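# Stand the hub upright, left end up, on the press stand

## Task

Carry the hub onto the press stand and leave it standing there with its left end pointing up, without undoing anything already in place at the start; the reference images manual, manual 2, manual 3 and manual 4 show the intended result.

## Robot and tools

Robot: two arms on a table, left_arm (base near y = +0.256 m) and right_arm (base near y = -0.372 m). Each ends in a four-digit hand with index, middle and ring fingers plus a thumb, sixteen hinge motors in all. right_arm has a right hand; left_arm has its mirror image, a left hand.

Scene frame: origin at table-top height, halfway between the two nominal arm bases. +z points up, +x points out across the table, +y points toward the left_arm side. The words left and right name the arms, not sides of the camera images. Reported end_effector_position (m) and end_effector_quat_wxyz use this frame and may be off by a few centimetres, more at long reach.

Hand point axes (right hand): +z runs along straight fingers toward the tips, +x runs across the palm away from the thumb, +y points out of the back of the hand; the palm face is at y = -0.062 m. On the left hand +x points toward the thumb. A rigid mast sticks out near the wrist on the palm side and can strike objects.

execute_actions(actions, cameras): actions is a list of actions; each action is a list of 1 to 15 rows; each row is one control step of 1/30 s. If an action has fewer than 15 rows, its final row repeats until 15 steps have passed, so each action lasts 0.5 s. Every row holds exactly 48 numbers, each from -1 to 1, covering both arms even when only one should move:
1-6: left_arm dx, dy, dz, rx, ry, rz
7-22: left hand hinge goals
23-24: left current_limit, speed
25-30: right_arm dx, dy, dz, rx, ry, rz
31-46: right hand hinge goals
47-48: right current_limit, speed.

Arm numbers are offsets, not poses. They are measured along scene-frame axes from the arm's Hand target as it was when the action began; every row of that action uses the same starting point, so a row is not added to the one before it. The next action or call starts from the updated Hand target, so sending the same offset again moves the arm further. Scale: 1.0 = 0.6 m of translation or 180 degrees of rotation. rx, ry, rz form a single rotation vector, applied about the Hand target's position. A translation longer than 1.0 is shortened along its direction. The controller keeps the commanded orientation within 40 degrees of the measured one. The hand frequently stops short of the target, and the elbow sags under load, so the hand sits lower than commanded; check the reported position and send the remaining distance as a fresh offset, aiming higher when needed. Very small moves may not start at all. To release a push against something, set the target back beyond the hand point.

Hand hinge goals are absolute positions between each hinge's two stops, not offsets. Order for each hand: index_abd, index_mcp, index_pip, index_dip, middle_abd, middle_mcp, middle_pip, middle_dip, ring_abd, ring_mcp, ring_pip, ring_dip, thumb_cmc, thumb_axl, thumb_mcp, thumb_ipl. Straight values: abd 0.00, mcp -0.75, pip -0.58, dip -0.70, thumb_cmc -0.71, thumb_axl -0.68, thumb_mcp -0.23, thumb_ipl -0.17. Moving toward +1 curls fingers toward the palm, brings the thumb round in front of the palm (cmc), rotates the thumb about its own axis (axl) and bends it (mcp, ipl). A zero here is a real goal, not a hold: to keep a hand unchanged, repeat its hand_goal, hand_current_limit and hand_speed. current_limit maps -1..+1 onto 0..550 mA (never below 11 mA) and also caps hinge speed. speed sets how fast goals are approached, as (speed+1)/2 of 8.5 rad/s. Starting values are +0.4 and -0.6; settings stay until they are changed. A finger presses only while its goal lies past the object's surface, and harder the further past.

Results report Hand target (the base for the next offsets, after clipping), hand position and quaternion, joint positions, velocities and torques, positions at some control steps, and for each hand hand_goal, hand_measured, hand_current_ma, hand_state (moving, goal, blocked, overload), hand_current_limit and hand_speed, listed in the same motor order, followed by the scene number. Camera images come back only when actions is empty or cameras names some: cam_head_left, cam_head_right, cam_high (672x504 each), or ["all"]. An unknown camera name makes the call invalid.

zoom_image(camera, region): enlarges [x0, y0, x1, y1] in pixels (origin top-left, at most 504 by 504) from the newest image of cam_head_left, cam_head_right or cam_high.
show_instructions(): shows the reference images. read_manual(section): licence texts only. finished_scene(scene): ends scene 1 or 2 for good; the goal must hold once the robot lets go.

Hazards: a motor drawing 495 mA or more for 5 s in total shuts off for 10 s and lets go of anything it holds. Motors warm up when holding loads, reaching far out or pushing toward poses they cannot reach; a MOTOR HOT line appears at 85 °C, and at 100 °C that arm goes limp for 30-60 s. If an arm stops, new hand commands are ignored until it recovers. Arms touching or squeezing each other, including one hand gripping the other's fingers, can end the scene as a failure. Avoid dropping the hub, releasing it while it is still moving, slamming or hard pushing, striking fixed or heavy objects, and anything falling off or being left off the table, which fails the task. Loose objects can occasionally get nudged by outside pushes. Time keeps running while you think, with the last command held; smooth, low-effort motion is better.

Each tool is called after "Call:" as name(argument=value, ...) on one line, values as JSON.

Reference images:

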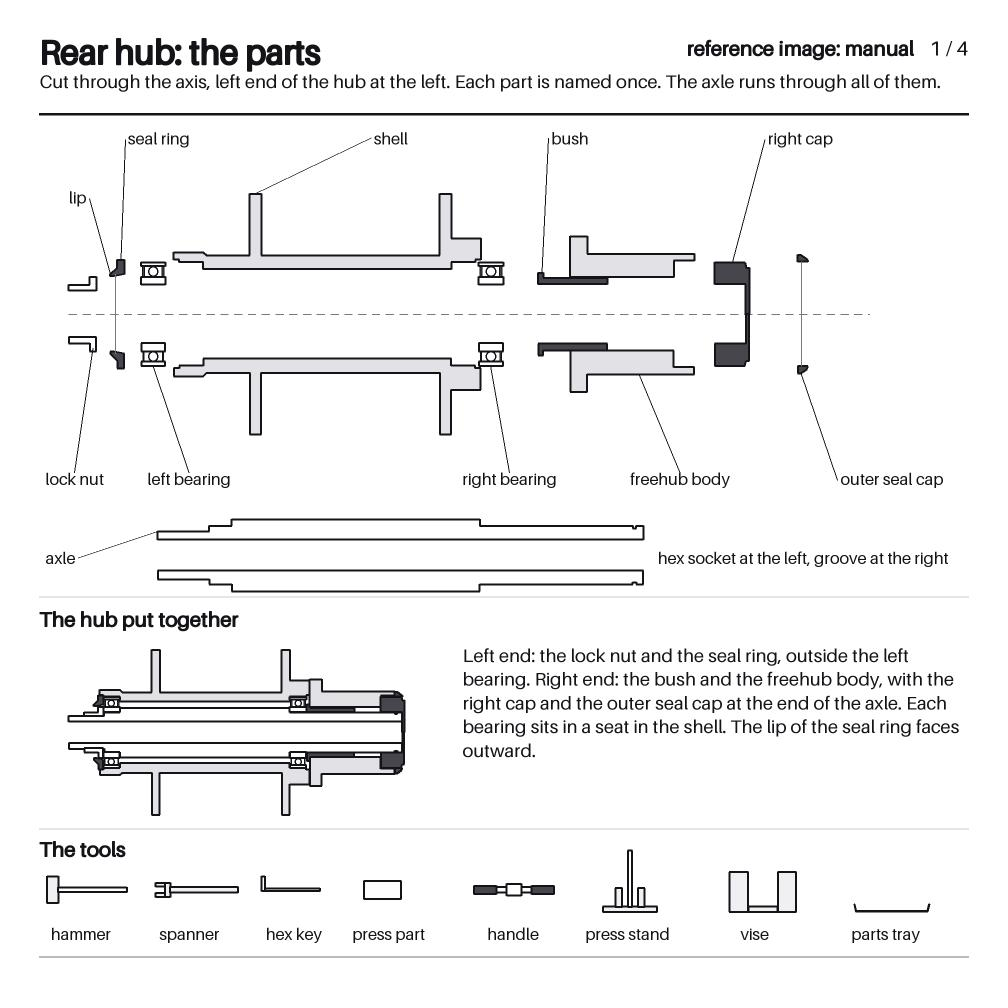

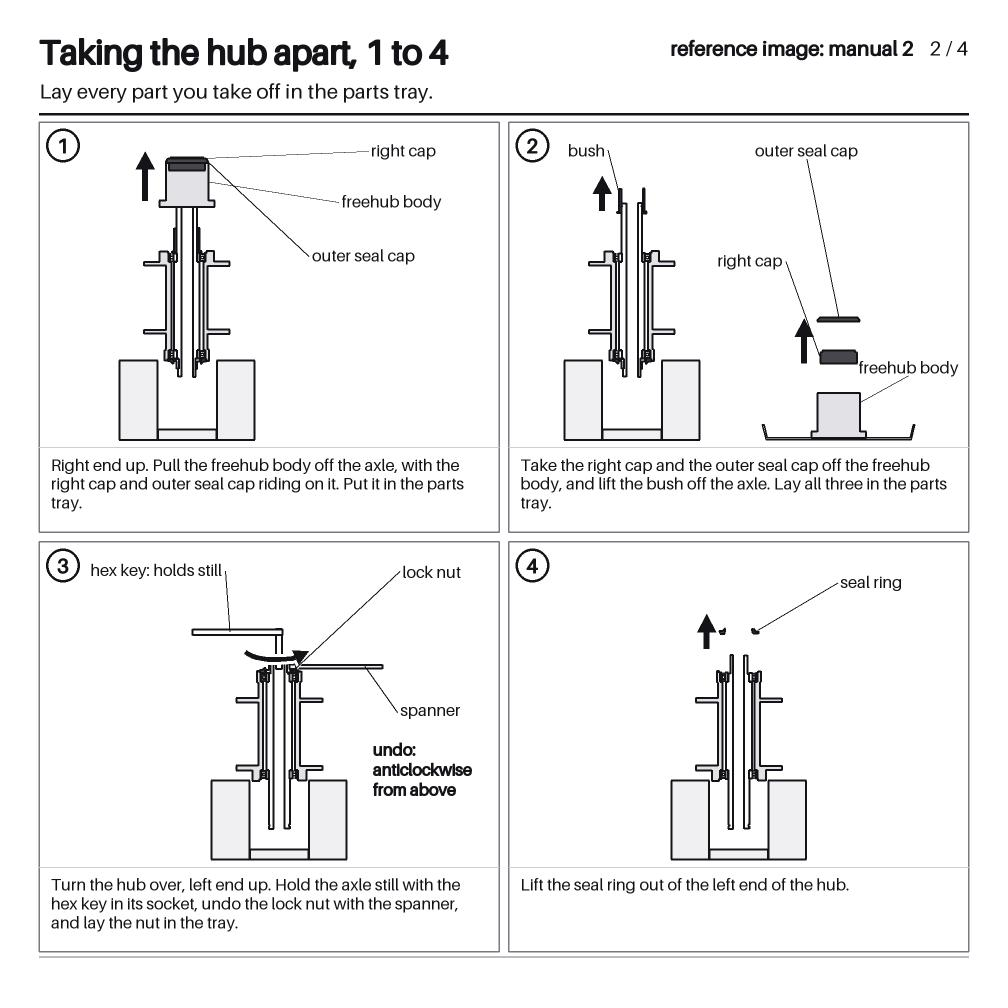

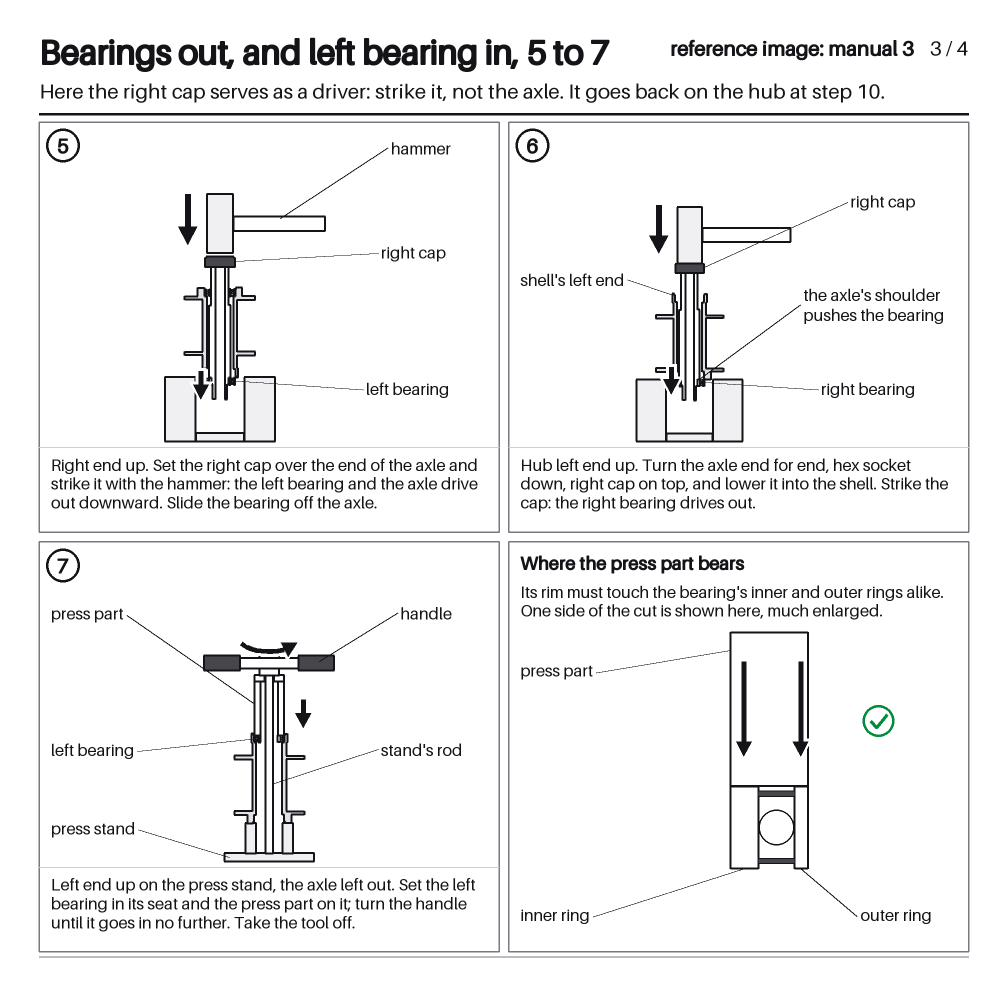

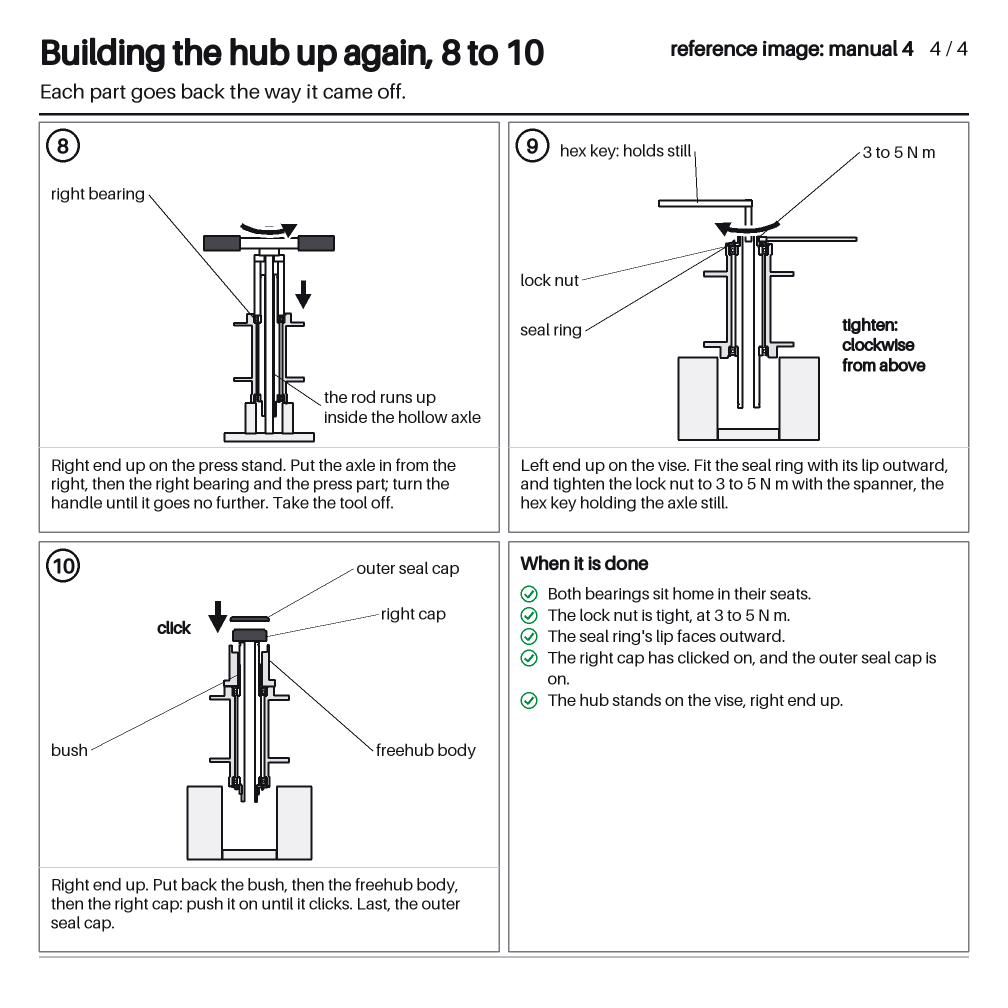

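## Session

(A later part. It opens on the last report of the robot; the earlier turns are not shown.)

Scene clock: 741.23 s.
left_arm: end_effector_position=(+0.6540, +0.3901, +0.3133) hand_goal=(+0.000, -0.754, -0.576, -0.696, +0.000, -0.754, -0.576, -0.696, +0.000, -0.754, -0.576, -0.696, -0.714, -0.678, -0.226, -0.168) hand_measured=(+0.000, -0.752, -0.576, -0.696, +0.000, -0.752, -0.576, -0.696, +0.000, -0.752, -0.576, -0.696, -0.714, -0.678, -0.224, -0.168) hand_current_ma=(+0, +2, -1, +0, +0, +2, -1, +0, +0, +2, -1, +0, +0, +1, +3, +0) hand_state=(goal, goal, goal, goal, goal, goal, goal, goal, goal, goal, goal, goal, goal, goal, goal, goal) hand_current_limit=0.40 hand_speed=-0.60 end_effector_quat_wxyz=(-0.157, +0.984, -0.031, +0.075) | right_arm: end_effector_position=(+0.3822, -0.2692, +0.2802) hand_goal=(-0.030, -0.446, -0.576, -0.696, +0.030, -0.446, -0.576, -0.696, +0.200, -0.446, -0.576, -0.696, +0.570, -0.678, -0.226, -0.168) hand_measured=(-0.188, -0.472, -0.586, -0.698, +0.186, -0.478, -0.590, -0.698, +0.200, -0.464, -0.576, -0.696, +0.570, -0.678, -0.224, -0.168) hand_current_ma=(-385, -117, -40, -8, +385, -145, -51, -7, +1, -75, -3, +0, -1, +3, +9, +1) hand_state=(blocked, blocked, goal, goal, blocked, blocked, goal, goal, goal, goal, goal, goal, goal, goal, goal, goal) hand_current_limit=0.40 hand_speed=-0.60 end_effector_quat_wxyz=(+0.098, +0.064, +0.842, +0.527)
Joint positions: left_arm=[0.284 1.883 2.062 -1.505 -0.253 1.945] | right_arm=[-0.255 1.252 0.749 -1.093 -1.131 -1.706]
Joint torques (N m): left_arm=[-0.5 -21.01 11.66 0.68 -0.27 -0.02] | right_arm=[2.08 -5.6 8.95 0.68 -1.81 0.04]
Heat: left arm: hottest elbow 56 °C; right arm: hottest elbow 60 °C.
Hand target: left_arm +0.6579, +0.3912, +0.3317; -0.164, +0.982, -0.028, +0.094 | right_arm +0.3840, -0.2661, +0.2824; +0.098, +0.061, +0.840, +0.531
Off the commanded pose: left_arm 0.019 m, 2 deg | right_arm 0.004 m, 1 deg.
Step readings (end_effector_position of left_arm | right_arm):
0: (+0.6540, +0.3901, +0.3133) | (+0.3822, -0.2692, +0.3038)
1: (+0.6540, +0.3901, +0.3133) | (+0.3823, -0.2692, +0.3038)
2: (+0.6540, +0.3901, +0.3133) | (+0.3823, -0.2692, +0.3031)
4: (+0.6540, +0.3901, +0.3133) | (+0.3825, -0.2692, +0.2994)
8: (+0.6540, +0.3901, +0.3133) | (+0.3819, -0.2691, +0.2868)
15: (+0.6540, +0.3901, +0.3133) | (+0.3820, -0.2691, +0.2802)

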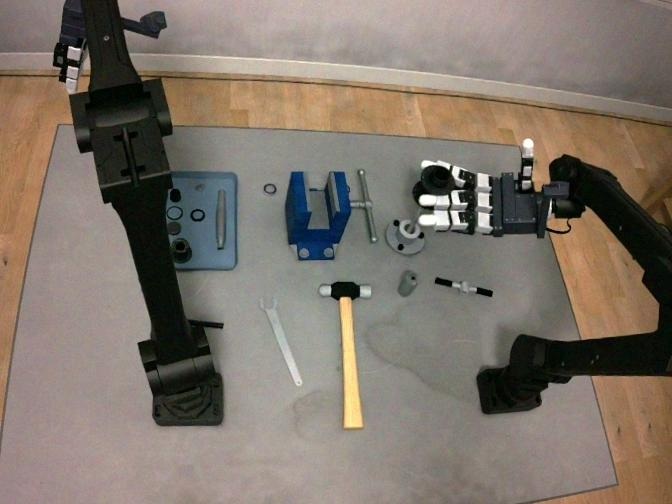

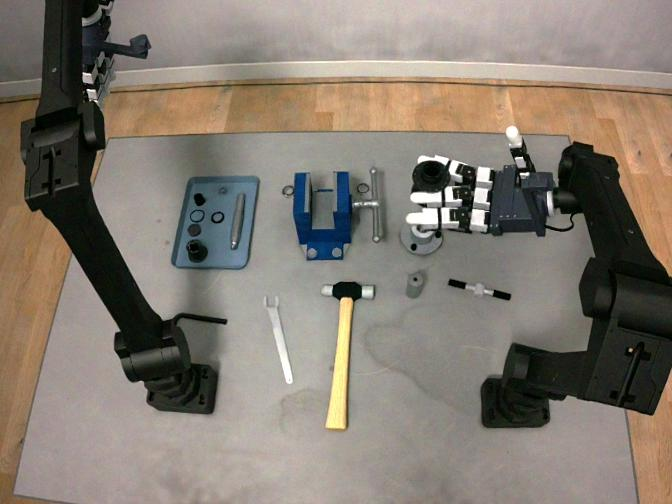

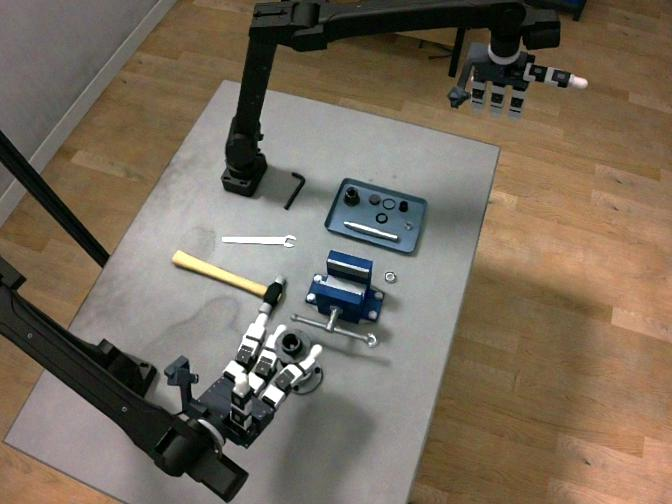

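Call:
execute_actions(actions=[[[0,0,0,0,0,0, 0,-0.754,-0.576,-0.696, 0,-0.754,-0.576,-0.696, 0,-0.754,-0.576,-0.696, -0.714,-0.678,-0.226,-0.168, 0.4,-0.6, 0,0,-0.04,0.0,0.0,0.0, -0.03,-0.445,-0.576,-0.696, 0.03,-0.445,-0.576,-0.696, 0.2,-0.445,-0.576,-0.696, 0.571,-0.678,-0.226,-0.168, 0.4,-0.6]],[[0,0,0,0,0,0, 0,-0.754,-0.576,-0.696, 0,-0.754,-0.576,-0.696, 0,-0.754,-0.576,-0.696, -0.714,-0.678,-0.226,-0.168, 0.4,-0.6, 0,0,-0.04,0.0,0.0,0.0, -0.03,-0.445,-0.576,-0.696, 0.03,-0.445,-0.576,-0.696, 0.2,-0.445,-0.576,-0.696, 0.571,-0.678,-0.226,-0.168, 0.4,-0.6]]], cameras=["all"])

Call:
zoom_image(camera="cam_head_right", region=[390, 150, 490, 270])

Call:
zoom_image(camera="cam_head_left", region=[380, 150, 480, 270])

Call:
zoom_image(camera="cam_high", region=[250, 310, 350, 410])

Scene clock: 754.27 s.
left_arm: end_effector_position=(+0.6540, +0.3901, +0.3133) hand_goal=(+0.000, -0.754, -0.576, -0.696, +0.000, -0.754, -0.576, -0.696, +0.000, -0.754, -0.576, -0.696, -0.714, -0.678, -0.226, -0.168) hand_measured=(+0.000, -0.752, -0.576, -0.696, +0.000, -0.752, -0.576, -0.696, +0.000, -0.752, -0.576, -0.696, -0.714, -0.678, -0.224, -0.168) hand_current_ma=(+0, +2, -1, +0, +0, +2, -1, +0, +0, +2, -1, +0, +0, +1, +3, +0) hand_state=(goal, goal, goal, goal, goal, goal, goal, goal, goal, goal, goal, goal, goal, goal, goal, goal) hand_current_limit=0.40 hand_speed=-0.60 end_effector_quat_wxyz=(-0.157, +0.984, -0.031, +0.075) | right_arm: end_effector_position=(+0.3823, -0.2692, +0.2327) hand_goal=(-0.030, -0.446, -0.576, -0.696, +0.030, -0.446, -0.576, -0.696, +0.200, -0.446, -0.576, -0.696, +0.570, -0.678, -0.226, -0.168) hand_measured=(-0.188, -0.472, -0.586, -0.698, +0.186, -0.478, -0.590, -0.698, +0.200, -0.464, -0.576, -0.696, +0.570, -0.678, -0.224, -0.168) hand_current_ma=(-385, -117, -40, -8, +385, -145, -51, -7, +1, -75, -3, +0, -1, +3, +9, +1) hand_state=(blocked, blocked, goal, goal, blocked, blocked, goal, goal, goal, goal, goal, goal, goal, goal, goal, goal) hand_current_limit=0.40 hand_speed=-0.60 end_effector_quat_wxyz=(+0.098, +0.064, +0.842, +0.527)
Joint positions: left_arm=[0.284 1.883 2.062 -1.505 -0.253 1.945] | right_arm=[-0.255 1.34 0.677 -0.932 -1.131 -1.706]
Joint torques (N m): left_arm=[-0.56 -21.07 11.66 0.7 -0.27 -0.01] | right_arm=[2.08 -6.01 8.09 0.73 -1.81 0.04]
Heat: left arm: hottest elbow 56 °C; right arm: hottest elbow 60 °C.
Hand target: left_arm +0.6579, +0.3912, +0.3317; -0.164, +0.982, -0.028, +0.094 | right_arm +0.3840, -0.2661, +0.2344; +0.098, +0.061, +0.840, +0.531
Off the commanded pose: left_arm 0.019 m, 2 deg | right_arm 0.004 m, 1 deg.
Step readings (end_effector_position of left_arm | right_arm):
0: (+0.6540, +0.3901, +0.3133) | (+0.3822, -0.2692, +0.2802)
1: (+0.6540, +0.3901, +0.3133) | (+0.3823, -0.2692, +0.2801)
2: (+0.6540, +0.3901, +0.3133) | (+0.3823, -0.2692, +0.2794)
4: (+0.6540, +0.3901, +0.3133) | (+0.3827, -0.2693, +0.2759)
8: (+0.6540, +0.3901, +0.3133) | (+0.3823, -0.2692, +0.2628)
15: (+0.6540, +0.3901, +0.3133) | (+0.3820, -0.2691, +0.2563)
16: (+0.6540, +0.3901, +0.3133) | (+0.3821, -0.2691, +0.2563)
17: (+0.6540, +0.3901, +0.3133) | (+0.3823, -0.2692, +0.2555)
19: (+0.6540, +0.3901, +0.3133) | (+0.3828, -0.2693, +0.2520)
23: (+0.6540, +0.3901, +0.3133) | (+0.3827, -0.2693, +0.2390)
30: (+0.6540, +0.3901, +0.3133) | (+0.3822, -0.2692, +0.2327)

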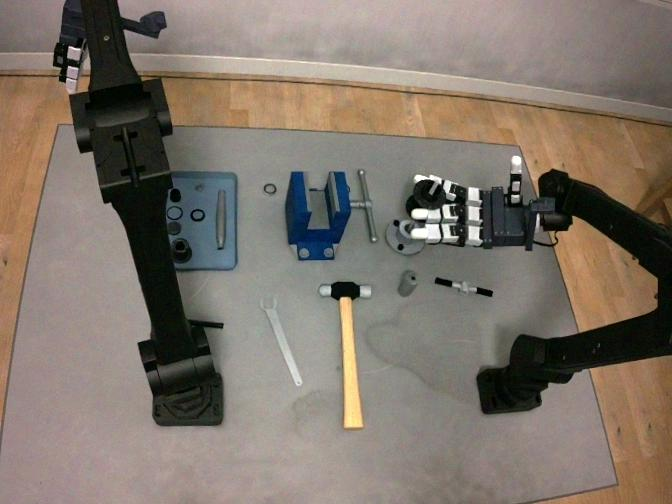

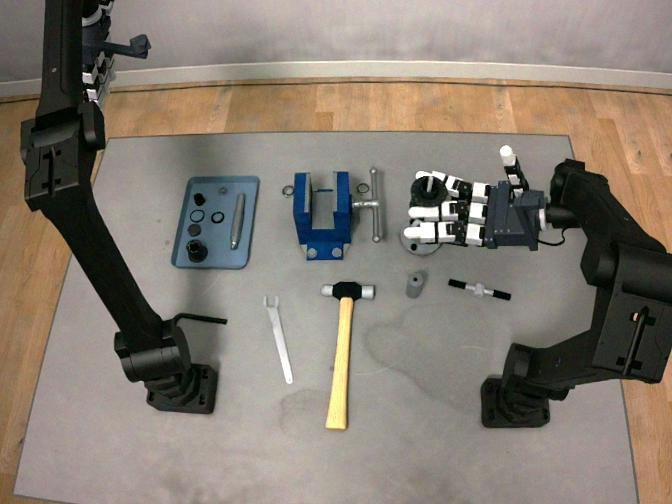

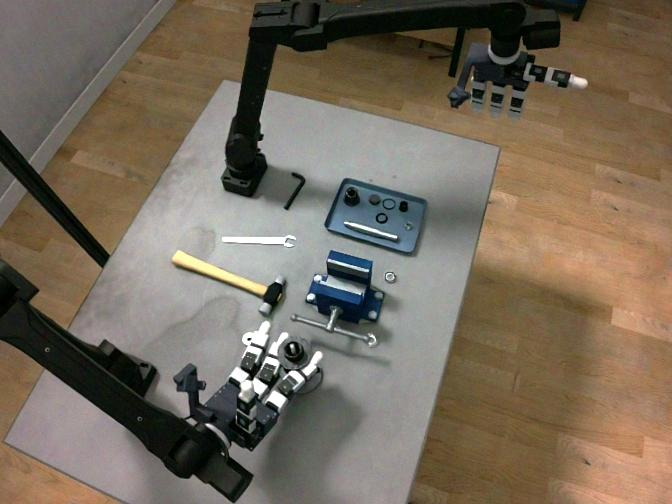

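Scaled by 4.200 from the camera's 672x504 image, which has a finer 960x720 frame.

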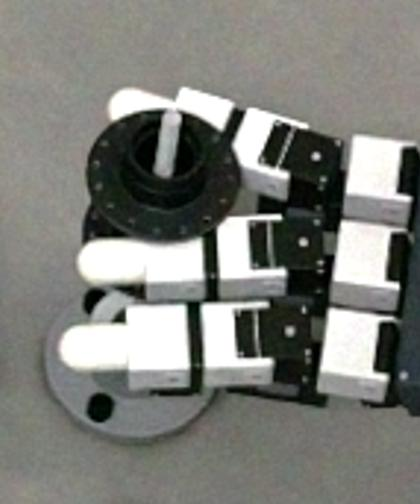

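Scaled by 4.200 from the camera's 672x504 image, which has a finer 960x720 frame.

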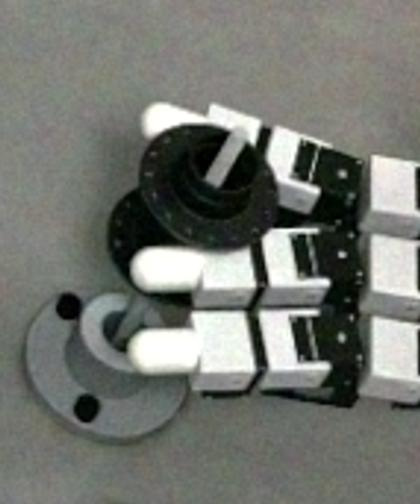

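Scaled by 5.040 from the camera's 672x504 image, which has a finer 960x720 frame.

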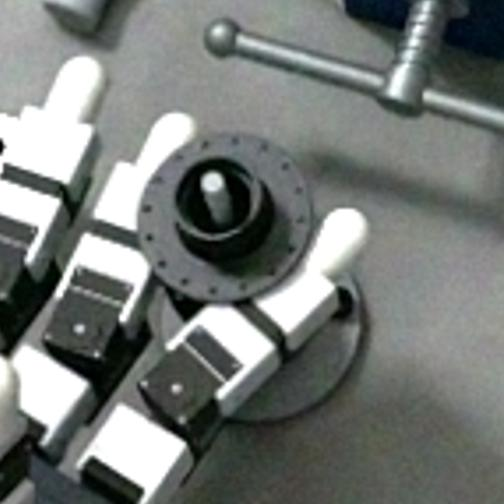

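Call:
execute_actions(actions=[[[0,0,0,0,0,0, 0,-0.754,-0.576,-0.696, 0,-0.754,-0.576,-0.696, 0,-0.754,-0.576,-0.696, -0.714,-0.678,-0.226,-0.168, 0.4,-0.6, 0,0,-0.035,0.0,0.0,0.0, -0.03,-0.445,-0.576,-0.696, 0.03,-0.445,-0.576,-0.696, 0.2,-0.445,-0.576,-0.696, 0.571,-0.678,-0.226,-0.168, 0.4,-0.6]],[[0,0,0,0,0,0, 0,-0.754,-0.576,-0.696, 0,-0.754,-0.576,-0.696, 0,-0.754,-0.576,-0.696, -0.714,-0.678,-0.226,-0.168, 0.4,-0.6, 0,0,-0.03,0.0,0.0,0.0, -0.03,-0.445,-0.576,-0.696, 0.03,-0.445,-0.576,-0.696, 0.2,-0.445,-0.576,-0.696, 0.571,-0.678,-0.226,-0.168, 0.4,-0.6]]], cameras=["all"])

Call:
zoom_image(camera="cam_head_right", region=[390, 160, 490, 270])

Call:
zoom_image(camera="cam_head_left", region=[380, 160, 480, 270])

Call:
zoom_image(camera="cam_high", region=[250, 310, 350, 410])

Scene clock: 772.73 s.
left_arm: end_effector_position=(+0.6540, +0.3901, +0.3133) hand_goal=(+0.000, -0.754, -0.576, -0.696, +0.000, -0.754, -0.576, -0.696, +0.000, -0.754, -0.576, -0.696, -0.714, -0.678, -0.226, -0.168) hand_measured=(+0.000, -0.752, -0.576, -0.696, +0.000, -0.752, -0.576, -0.696, +0.000, -0.752, -0.576, -0.696, -0.714, -0.678, -0.224, -0.168) hand_current_ma=(+0, +2, -1, +0, +0, +2, -1, +0, +0, +2, -1, +0, +0, +1, +3, +0) hand_state=(goal, goal, goal, goal, goal, goal, goal, goal, goal, goal, goal, goal, goal, goal, goal, goal) hand_current_limit=0.40 hand_speed=-0.60 end_effector_quat_wxyz=(-0.157, +0.984, -0.031, +0.075) | right_arm: end_effector_position=(+0.3828, -0.2693, +0.1947) hand_goal=(-0.030, -0.446, -0.576, -0.696, +0.030, -0.446, -0.576, -0.696, +0.200, -0.446, -0.576, -0.696, +0.570, -0.678, -0.226, -0.168) hand_measured=(-0.188, -0.472, -0.586, -0.698, +0.186, -0.478, -0.590, -0.698, +0.200, -0.464, -0.576, -0.696, +0.570, -0.678, -0.224, -0.168) hand_current_ma=(-385, -117, -40, -8, +385, -145, -51, -7, +1, -75, -3, +0, -1, +3, +9, +1) hand_state=(blocked, blocked, goal, goal, blocked, blocked, goal, goal, goal, goal, goal, goal, goal, goal, goal, goal) hand_current_limit=0.40 hand_speed=-0.60 end_effector_quat_wxyz=(+0.100, +0.063, +0.842, +0.526)
Joint positions: left_arm=[0.284 1.883 2.062 -1.505 -0.253 1.945] | right_arm=[-0.255 1.429 0.632 -0.794 -1.131 -1.706]
Joint torques (N m): left_arm=[-0.56 -21.13 11.64 0.68 -0.26 -0.01] | right_arm=[2.08 -6.36 7.04 0.66 -1.81 0.04]
Heat: left arm: hottest elbow 56 °C; right arm: hottest elbow 59 °C.
Hand target: left_arm +0.6579, +0.3912, +0.3317; -0.164, +0.982, -0.028, +0.094 | right_arm +0.3840, -0.2661, +0.1954; +0.098, +0.061, +0.840, +0.531
Off the commanded pose: left_arm 0.019 m, 2 deg | right_arm 0.004 m, 1 deg.
Step readings (end_effector_position of left_arm | right_arm):
0: (+0.6540, +0.3901, +0.3133) | (+0.3824, -0.2692, +0.2327)
1: (+0.6540, +0.3901, +0.3133) | (+0.3824, -0.2692, +0.2326)
2: (+0.6540, +0.3901, +0.3133) | (+0.3825, -0.2693, +0.2321)
4: (+0.6540, +0.3901, +0.3133) | (+0.3832, -0.2694, +0.2289)
8: (+0.6540, +0.3901, +0.3133) | (+0.3831, -0.2694, +0.2178)
15: (+0.6540, +0.3901, +0.3133) | (+0.3823, -0.2692, +0.2122)
16: (+0.6540, +0.3901, +0.3133) | (+0.3824, -0.2692, +0.2122)
17: (+0.6540, +0.3901, +0.3133) | (+0.3826, -0.2693, +0.2117)
19: (+0.6540, +0.3901, +0.3133) | (+0.3834, -0.2695, +0.2089)
23: (+0.6540, +0.3901, +0.3133) | (+0.3836, -0.2696, +0.1995)
30: (+0.6540, +0.3901, +0.3133) | (+0.3826, -0.2693, +0.1947)

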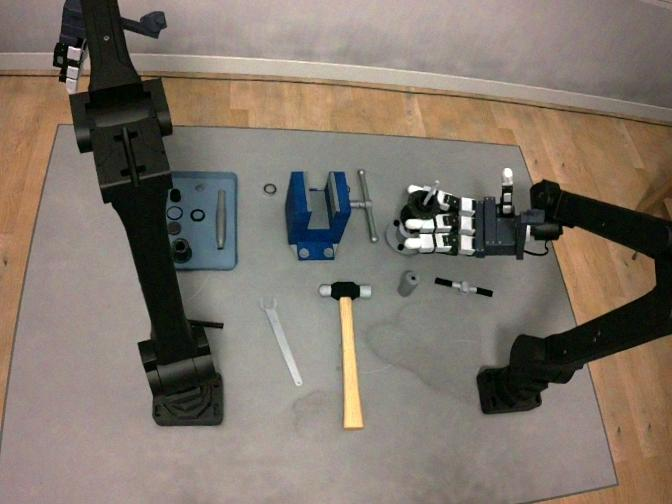

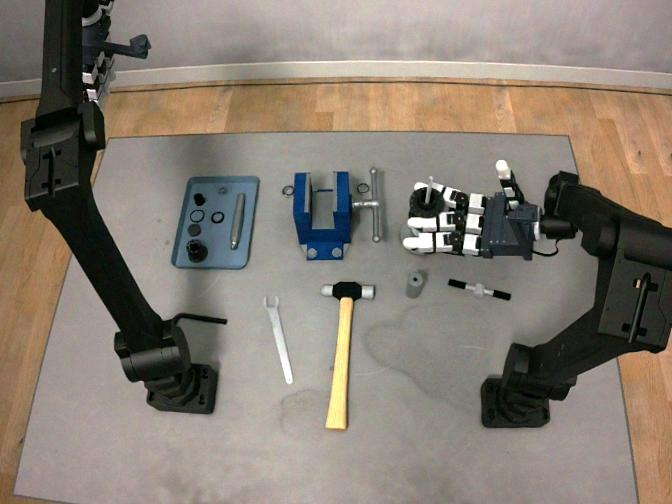

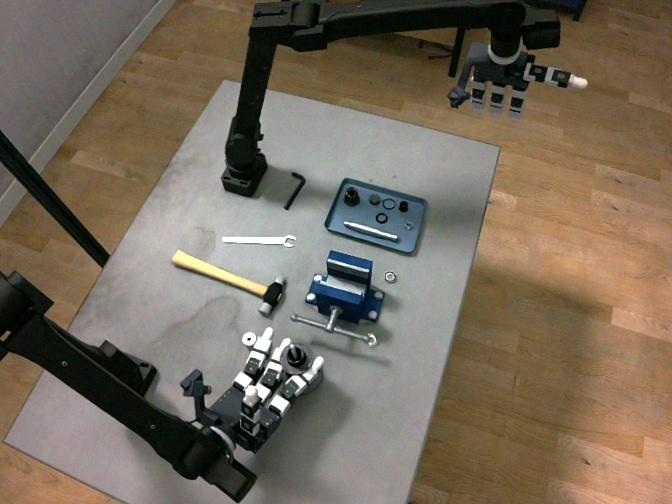

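Scaled by 4.582 from the camera's 672x504 image, which has a finer 960x720 frame.

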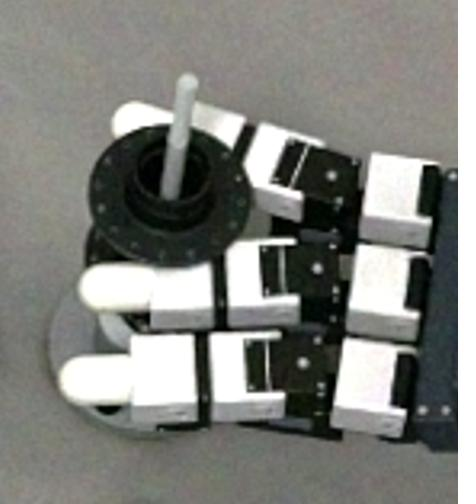

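Scaled by 4.582 from the camera's 672x504 image, which has a finer 960x720 frame.

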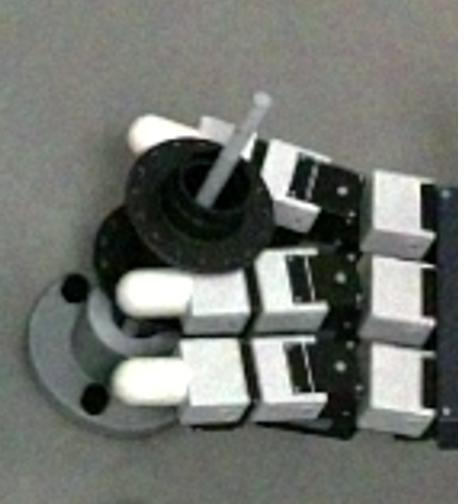

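Scaled by 5.040 from the camera's 672x504 image, which has a finer 960x720 frame.

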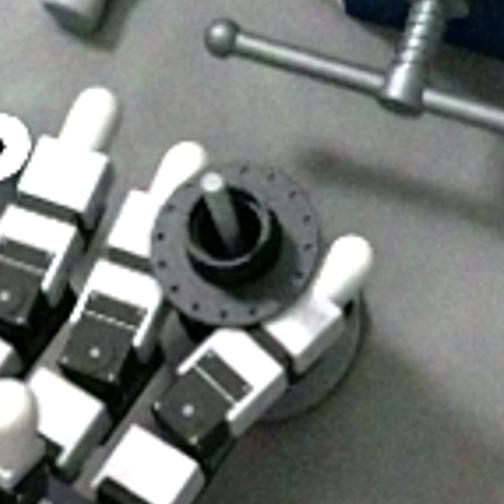

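Call:
execute_actions(actions=[[[0,0,0,0,0,0, 0,-0.754,-0.576,-0.696, 0,-0.754,-0.576,-0.696, 0,-0.754,-0.576,-0.696, -0.714,-0.678,-0.226,-0.168, 0.4,-0.6, 0,0,-0.022,0.0,0.0,0.0, -0.03,-0.445,-0.576,-0.696, 0.03,-0.445,-0.576,-0.696, 0.2,-0.445,-0.576,-0.696, 0.571,-0.678,-0.226,-0.168, 0.4,-0.6]],[[0,0,0,0,0,0, 0,-0.754,-0.576,-0.696, 0,-0.754,-0.576,-0.696, 0,-0.754,-0.576,-0.696, -0.714,-0.678,-0.226,-0.168, 0.4,-0.6, 0,0,-0.01,0.0,0.0,0.0, -0.03,-0.445,-0.576,-0.696, 0.03,-0.445,-0.576,-0.696, 0.2,-0.445,-0.576,-0.696, 0.571,-0.678,-0.226,-0.168, 0.4,-0.6]]], cameras=["all"])

Call:
zoom_image(camera="cam_head_right", region=[390, 160, 490, 270])

Call:
zoom_image(camera="cam_head_left", region=[380, 160, 480, 270])

Scene clock: 788.00 s.
left_arm: end_effector_position=(+0.6540, +0.3901, +0.3133) hand_goal=(+0.000, -0.754, -0.576, -0.696, +0.000, -0.754, -0.576, -0.696, +0.000, -0.754, -0.576, -0.696, -0.714, -0.678, -0.226, -0.168) hand_measured=(+0.000, -0.752, -0.576, -0.696, +0.000, -0.752, -0.576, -0.696, +0.000, -0.752, -0.576, -0.696, -0.714, -0.678, -0.224, -0.168) hand_current_ma=(+0, +2, -1, +0, +0, +2, -1, +0, +0, +2, -1, +0, +0, +1, +3, +0) hand_state=(goal, goal, goal, goal, goal, goal, goal, goal, goal, goal, goal, goal, goal, goal, goal, goal) hand_current_limit=0.40 hand_speed=-0.60 end_effector_quat_wxyz=(-0.157, +0.984, -0.031, +0.075) | right_arm: end_effector_position=(+0.3835, -0.2695, +0.1771) hand_goal=(-0.030, -0.446, -0.576, -0.696, +0.030, -0.446, -0.576, -0.696, +0.200, -0.446, -0.576, -0.696, +0.570, -0.678, -0.226, -0.168) hand_measured=(-0.188, -0.472, -0.586, -0.698, +0.186, -0.478, -0.590, -0.698, +0.200, -0.464, -0.576, -0.696, +0.570, -0.678, -0.224, -0.168) hand_current_ma=(-385, -117, -40, -8, +385, -145, -51, -7, +1, -75, -3, +0, -1, +3, +9, +1) hand_state=(blocked, blocked, goal, goal, blocked, blocked, goal, goal, goal, goal, goal, goal, goal, goal, goal, goal) hand_current_limit=0.40 hand_speed=-0.60 end_effector_quat_wxyz=(+0.102, +0.062, +0.842, +0.526)
Joint positions: left_arm=[0.284 1.883 2.062 -1.505 -0.253 1.945] | right_arm=[-0.255 1.478 0.616 -0.725 -1.131 -1.706]
Joint torques (N m): left_arm=[-0.56 -21.01 11.66 0.69 -0.27 -0.02] | right_arm=[2.08 -6.36 6.35 0.72 -1.81 0.04]
Heat: left arm: hottest elbow 56 °C; right arm: hottest elbow 58 °C.
Hand target: left_arm +0.6579, +0.3912, +0.3317; -0.164, +0.982, -0.028, +0.094 | right_arm +0.3839, -0.2661, +0.1761; +0.098, +0.061, +0.840, +0.531
Off the commanded pose: left_arm 0.019 m, 2 deg | right_arm 0.004 m, 1 deg.
Step readings (end_effector_position of left_arm | right_arm):
0: (+0.6540, +0.3901, +0.3133) | (+0.3828, -0.2693, +0.1947)
1: (+0.6540, +0.3901, +0.3133) | (+0.3828, -0.2693, +0.1947)
2: (+0.6540, +0.3901, +0.3133) | (+0.3829, -0.2694, +0.1945)
4: (+0.6540, +0.3901, +0.3133) | (+0.3837, -0.2696, +0.1925)
8: (+0.6540, +0.3901, +0.3133) | (+0.3838, -0.2696, +0.1857)
15: (+0.6540, +0.3901, +0.3133) | (+0.3830, -0.2694, +0.1822)
16: (+0.6540, +0.3901, +0.3133) | (+0.3831, -0.2694, +0.1822)
17: (+0.6540, +0.3901, +0.3133) | (+0.3832, -0.2694, +0.1821)
19: (+0.6540, +0.3901, +0.3133) | (+0.3838, -0.2696, +0.1814)
23: (+0.6540, +0.3901, +0.3133) | (+0.3846, -0.2698, +0.1791)
30: (+0.6540, +0.3901, +0.3133) | (+0.3836, -0.2695, +0.1772)

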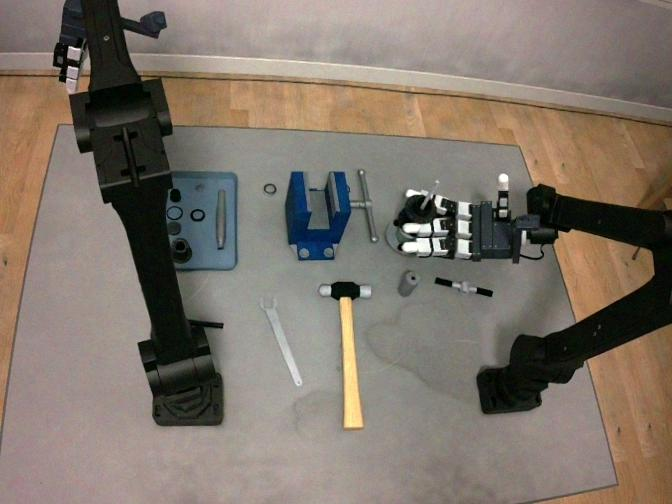

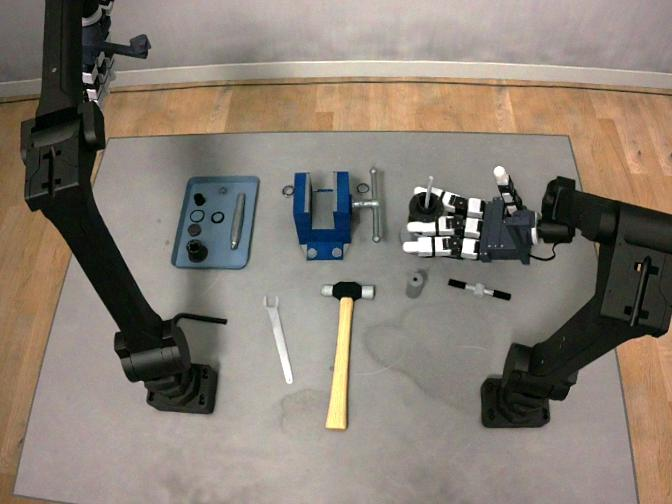

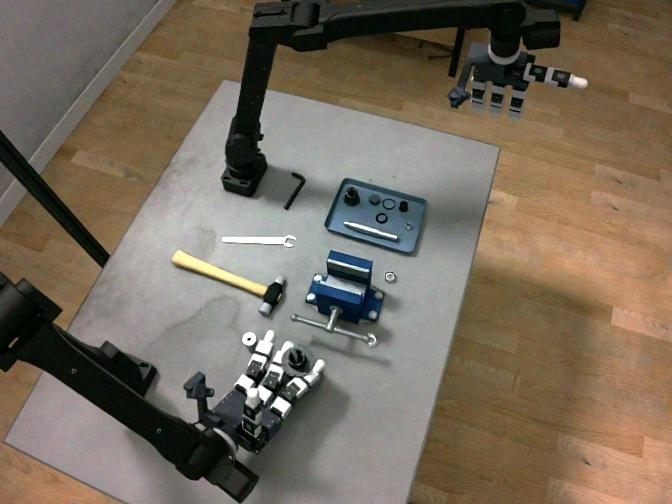

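Scaled by 4.582 from the camera's 672x504 image, which has a finer 960x720 frame.

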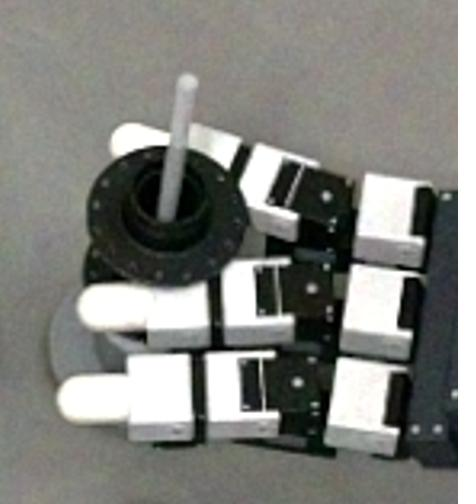

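Scaled by 4.582 from the camera's 672x504 image, which has a finer 960x720 frame.

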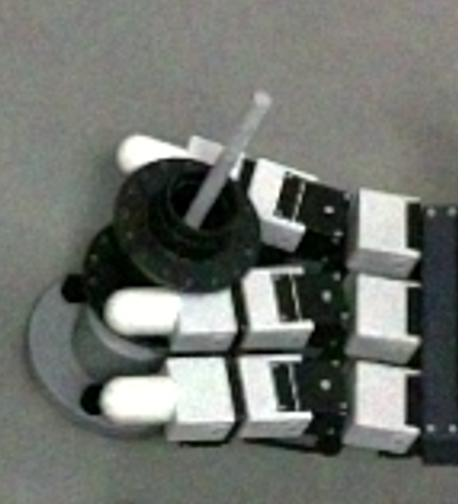

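Call:
execute_actions(actions=[[[0,0,0,0,0,0, 0,-0.754,-0.576,-0.696, 0,-0.754,-0.576,-0.696, 0,-0.754,-0.576,-0.696, -0.714,-0.678,-0.226,-0.168, 0.4,-0.6, 0,0,-0.01,0.0,0.0,0.0, -0.03,-0.445,-0.576,-0.696, 0.03,-0.445,-0.576,-0.696, 0.2,-0.445,-0.576,-0.696, 0.571,-0.678,-0.226,-0.168, 0.4,-0.6]]])

Call:
execute_actions(actions=[[[0,0,0,0,0,0, 0,-0.754,-0.576,-0.696, 0,-0.754,-0.576,-0.696, 0,-0.754,-0.576,-0.696, -0.714,-0.678,-0.226,-0.168, 0.4,-0.6, 0,0,-0.007,0.0,0.0,0.0, -0.03,-0.445,-0.576,-0.696, 0.03,-0.445,-0.576,-0.696, 0.2,-0.445,-0.576,-0.696, 0.571,-0.678,-0.226,-0.168, 0.4,-0.6]]], cameras=["all"])

Call:
zoom_image(camera="cam_head_left", region=[380, 160, 480, 270])

Scene clock: 800.37 s.
left_arm: end_effector_position=(+0.6540, +0.3901, +0.3133) hand_goal=(+0.000, -0.754, -0.576, -0.696, +0.000, -0.754, -0.576, -0.696, +0.000, -0.754, -0.576, -0.696, -0.714, -0.678, -0.226, -0.168) hand_measured=(+0.000, -0.752, -0.576, -0.696, +0.000, -0.752, -0.576, -0.696, +0.000, -0.752, -0.576, -0.696, -0.714, -0.678, -0.224, -0.168) hand_current_ma=(+0, +2, -1, +0, +0, +2, -1, +0, +0, +2, -1, +0, +0, +1, +3, +0) hand_state=(goal, goal, goal, goal, goal, goal, goal, goal, goal, goal, goal, goal, goal, goal, goal, goal) hand_current_limit=0.40 hand_speed=-0.60 end_effector_quat_wxyz=(-0.157, +0.984, -0.031, +0.075) | right_arm: end_effector_position=(+0.3835, -0.2695, +0.1710) hand_goal=(-0.030, -0.446, -0.576, -0.696, +0.030, -0.446, -0.576, -0.696, +0.200, -0.446, -0.576, -0.696, +0.570, -0.678, -0.226, -0.168) hand_measured=(-0.188, -0.472, -0.586, -0.698, +0.186, -0.478, -0.590, -0.698, +0.200, -0.464, -0.576, -0.696, +0.570, -0.678, -0.224, -0.168) hand_current_ma=(-385, -117, -40, -8, +385, -145, -51, -7, +1, -75, -3, +0, -1, +3, +9, +1) hand_state=(blocked, blocked, goal, goal, blocked, blocked, goal, goal, goal, goal, goal, goal, goal, goal, goal, goal) hand_current_limit=0.40 hand_speed=-0.60 end_effector_quat_wxyz=(+0.102, +0.062, +0.842, +0.526)
Joint positions: left_arm=[0.284 1.883 2.062 -1.505 -0.253 1.945] | right_arm=[-0.255 1.495 0.611 -0.703 -1.131 -1.706]
Joint torques (N m): left_arm=[-0.62 -21.07 11.67 0.72 -0.27 -0.02] | right_arm=[2.14 -6.42 6.22 0.73 -1.8 0.03]
Heat: left arm: hottest elbow 56 °C; right arm: hottest elbow 56 °C.
Hand target: left_arm +0.6579, +0.3912, +0.3317; -0.164, +0.982, -0.028, +0.094 | right_arm +0.3840, -0.2661, +0.1701; +0.098, +0.061, +0.840, +0.531
Off the commanded pose: left_arm 0.019 m, 2 deg | right_arm 0.004 m, 1 deg.
Step readings (end_effector_position of left_arm | right_arm):
0: (+0.6540, +0.3901, +0.3133) | (+0.3835, -0.2695, +0.1772)
1: (+0.6540, +0.3901, +0.3133) | (+0.3835, -0.2695, +0.1772)
2: (+0.6540, +0.3901, +0.3133) | (+0.3836, -0.2696, +0.1771)
4: (+0.6540, +0.3901, +0.3133) | (+0.3842, -0.2697, +0.1760)
8: (+0.6540, +0.3901, +0.3133) | (+0.3846, -0.2698, +0.1730)
15: (+0.6540, +0.3901, +0.3133) | (+0.3834, -0.2695, +0.1710)

Scene clock: 801.07 s.
left_arm: end_effector_position=(+0.6540, +0.3901, +0.3133) hand_goal=(+0.000, -0.754, -0.576, -0.696, +0.000, -0.754, -0.576, -0.696, +0.000, -0.754, -0.576, -0.696, -0.714, -0.678, -0.226, -0.168) hand_measured=(+0.000, -0.752, -0.576, -0.696, +0.000, -0.752, -0.576, -0.696, +0.000, -0.752, -0.576, -0.696, -0.714, -0.678, -0.224, -0.168) hand_current_ma=(+0, +2, -1, +0, +0, +2, -1, +0, +0, +2, -1, +0, +0, +1, +3, +0) hand_state=(goal, goal, goal, goal, goal, goal, goal, goal, goal, goal, goal, goal, goal, goal, goal, goal) hand_current_limit=0.40 hand_speed=-0.60 end_effector_quat_wxyz=(-0.157, +0.984, -0.031, +0.075) | right_arm: end_effector_position=(+0.3847, -0.2699, +0.1677) hand_goal=(-0.030, -0.446, -0.576, -0.696, +0.030, -0.446, -0.576, -0.696, +0.200, -0.446, -0.576, -0.696, +0.570, -0.678, -0.226, -0.168) hand_measured=(-0.188, -0.472, -0.586, -0.698, +0.186, -0.478, -0.590, -0.698, +0.200, -0.464, -0.576, -0.696, +0.570, -0.678, -0.224, -0.168) hand_current_ma=(-385, -117, -40, -8, +385, -145, -51, -7, +1, -75, -3, +0, -1, +3, +9, +1) hand_state=(blocked, blocked, goal, goal, blocked, blocked, goal, goal, goal, goal, goal, goal, goal, goal, goal, goal) hand_current_limit=0.40 hand_speed=-0.60 end_effector_quat_wxyz=(+0.103, +0.061, +0.842, +0.526)
Joint positions: left_arm=[0.284 1.883 2.062 -1.505 -0.253 1.945] | right_arm=[-0.255 1.507 0.611 -0.687 -1.131 -1.706]
Joint torques (N m): left_arm=[-0.56 -21.19 11.69 0.7 -0.27 -0.01] | right_arm=[2.14 -6.48 5.87 0.75 -1.8 0.04]
Heat: left arm: hottest elbow 56 °C; right arm: hottest elbow 56 °C.
Hand target: left_arm +0.6579, +0.3912, +0.3317; -0.164, +0.982, -0.028, +0.094 | right_arm +0.3840, -0.2661, +0.1659; +0.098, +0.061, +0.840, +0.531
Off the commanded pose: left_arm 0.019 m, 2 deg | right_arm 0.004 m, 1 deg.
Step readings (end_effector_position of left_arm | right_arm):
0: (+0.6540, +0.3901, +0.3133) | (+0.3835, -0.2695, +0.1710)
1: (+0.6540, +0.3901, +0.3133) | (+0.3835, -0.2695, +0.1710)
2: (+0.6540, +0.3901, +0.3133) | (+0.3836, -0.2695, +0.1709)
4: (+0.6540, +0.3901, +0.3133) | (+0.3839, -0.2696, +0.1703)
8: (+0.6540, +0.3901, +0.3133) | (+0.3844, -0.2698, +0.1683)
15: (+0.6540, +0.3901, +0.3133) | (+0.3846, -0.2698, +0.1677)

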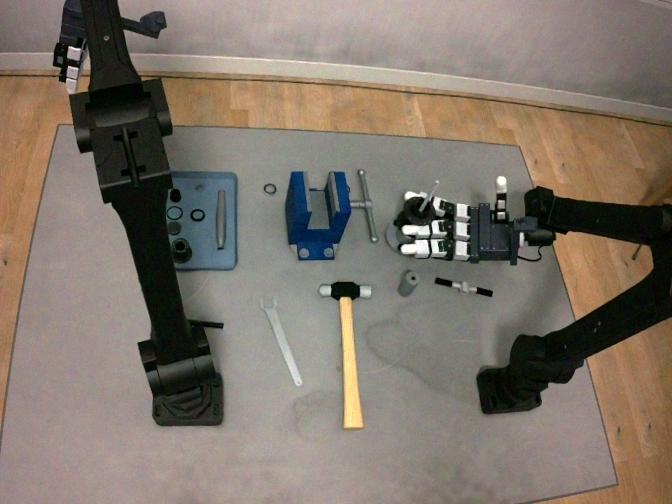

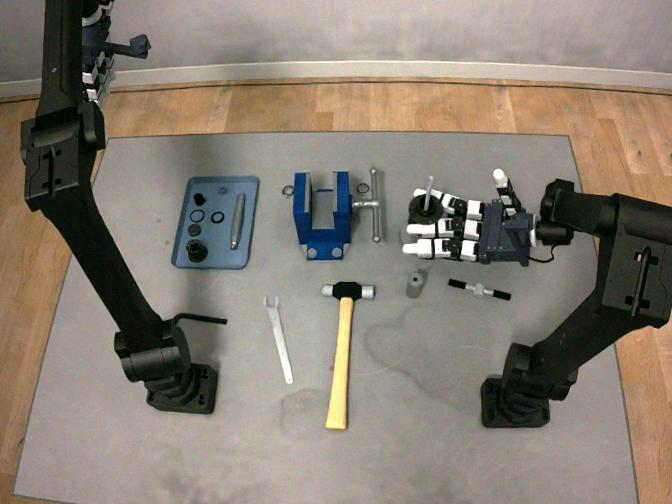

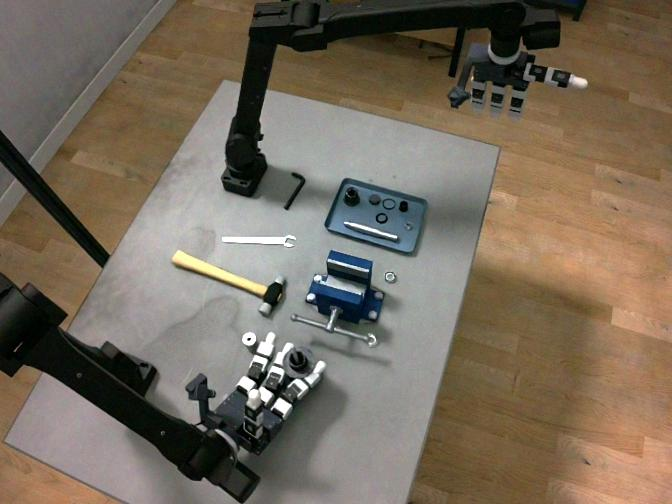

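Scaled by 4.582 from the camera's 672x504 image, which has a finer 960x720 frame.

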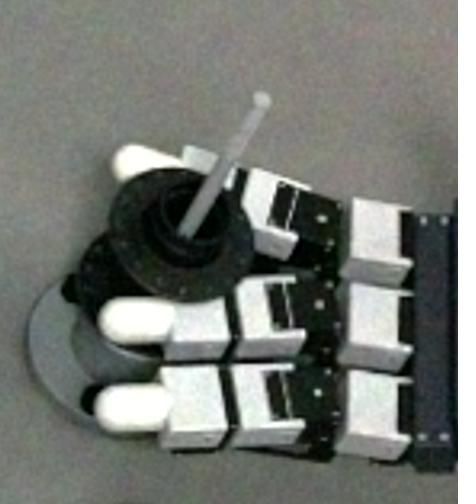

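Call:
zoom_image(camera="cam_head_left", region=[395, 175, 445, 235])

Call:
zoom_image(camera="cam_head_right", region=[400, 170, 450, 230])

Call:
zoom_image(camera="cam_high", region=[270, 330, 330, 390])

Scaled by 8.400 from the camera's 672x504 image, which has a finer 960x720 frame.

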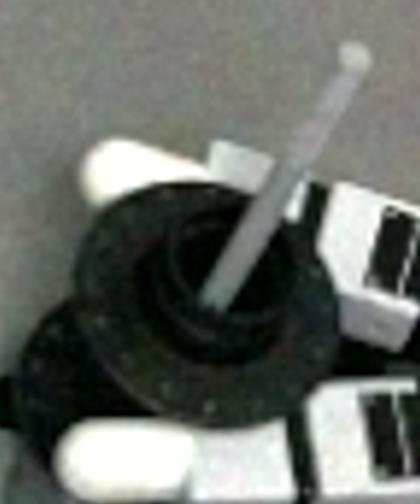

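Scaled by 8.400 from the camera's 672x504 image, which has a finer 960x720 frame.

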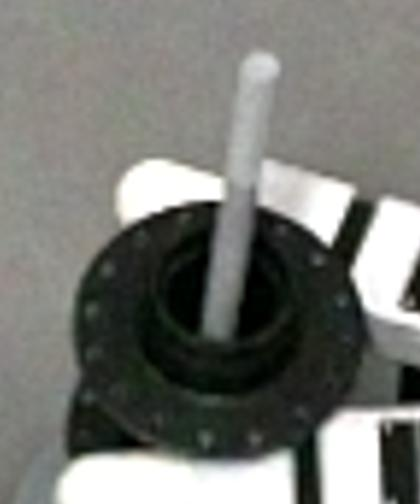

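Scaled by 8.400 from the camera's 672x504 image, which has a finer 960x720 frame.

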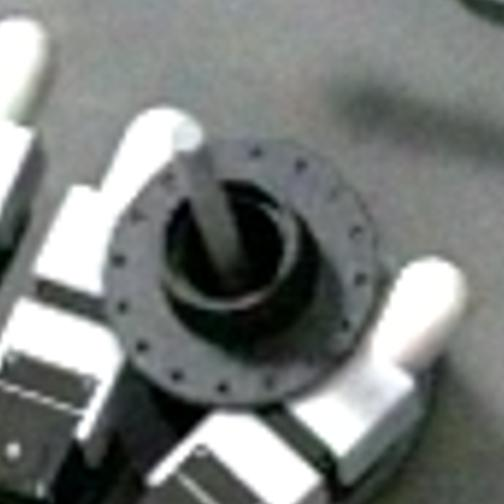

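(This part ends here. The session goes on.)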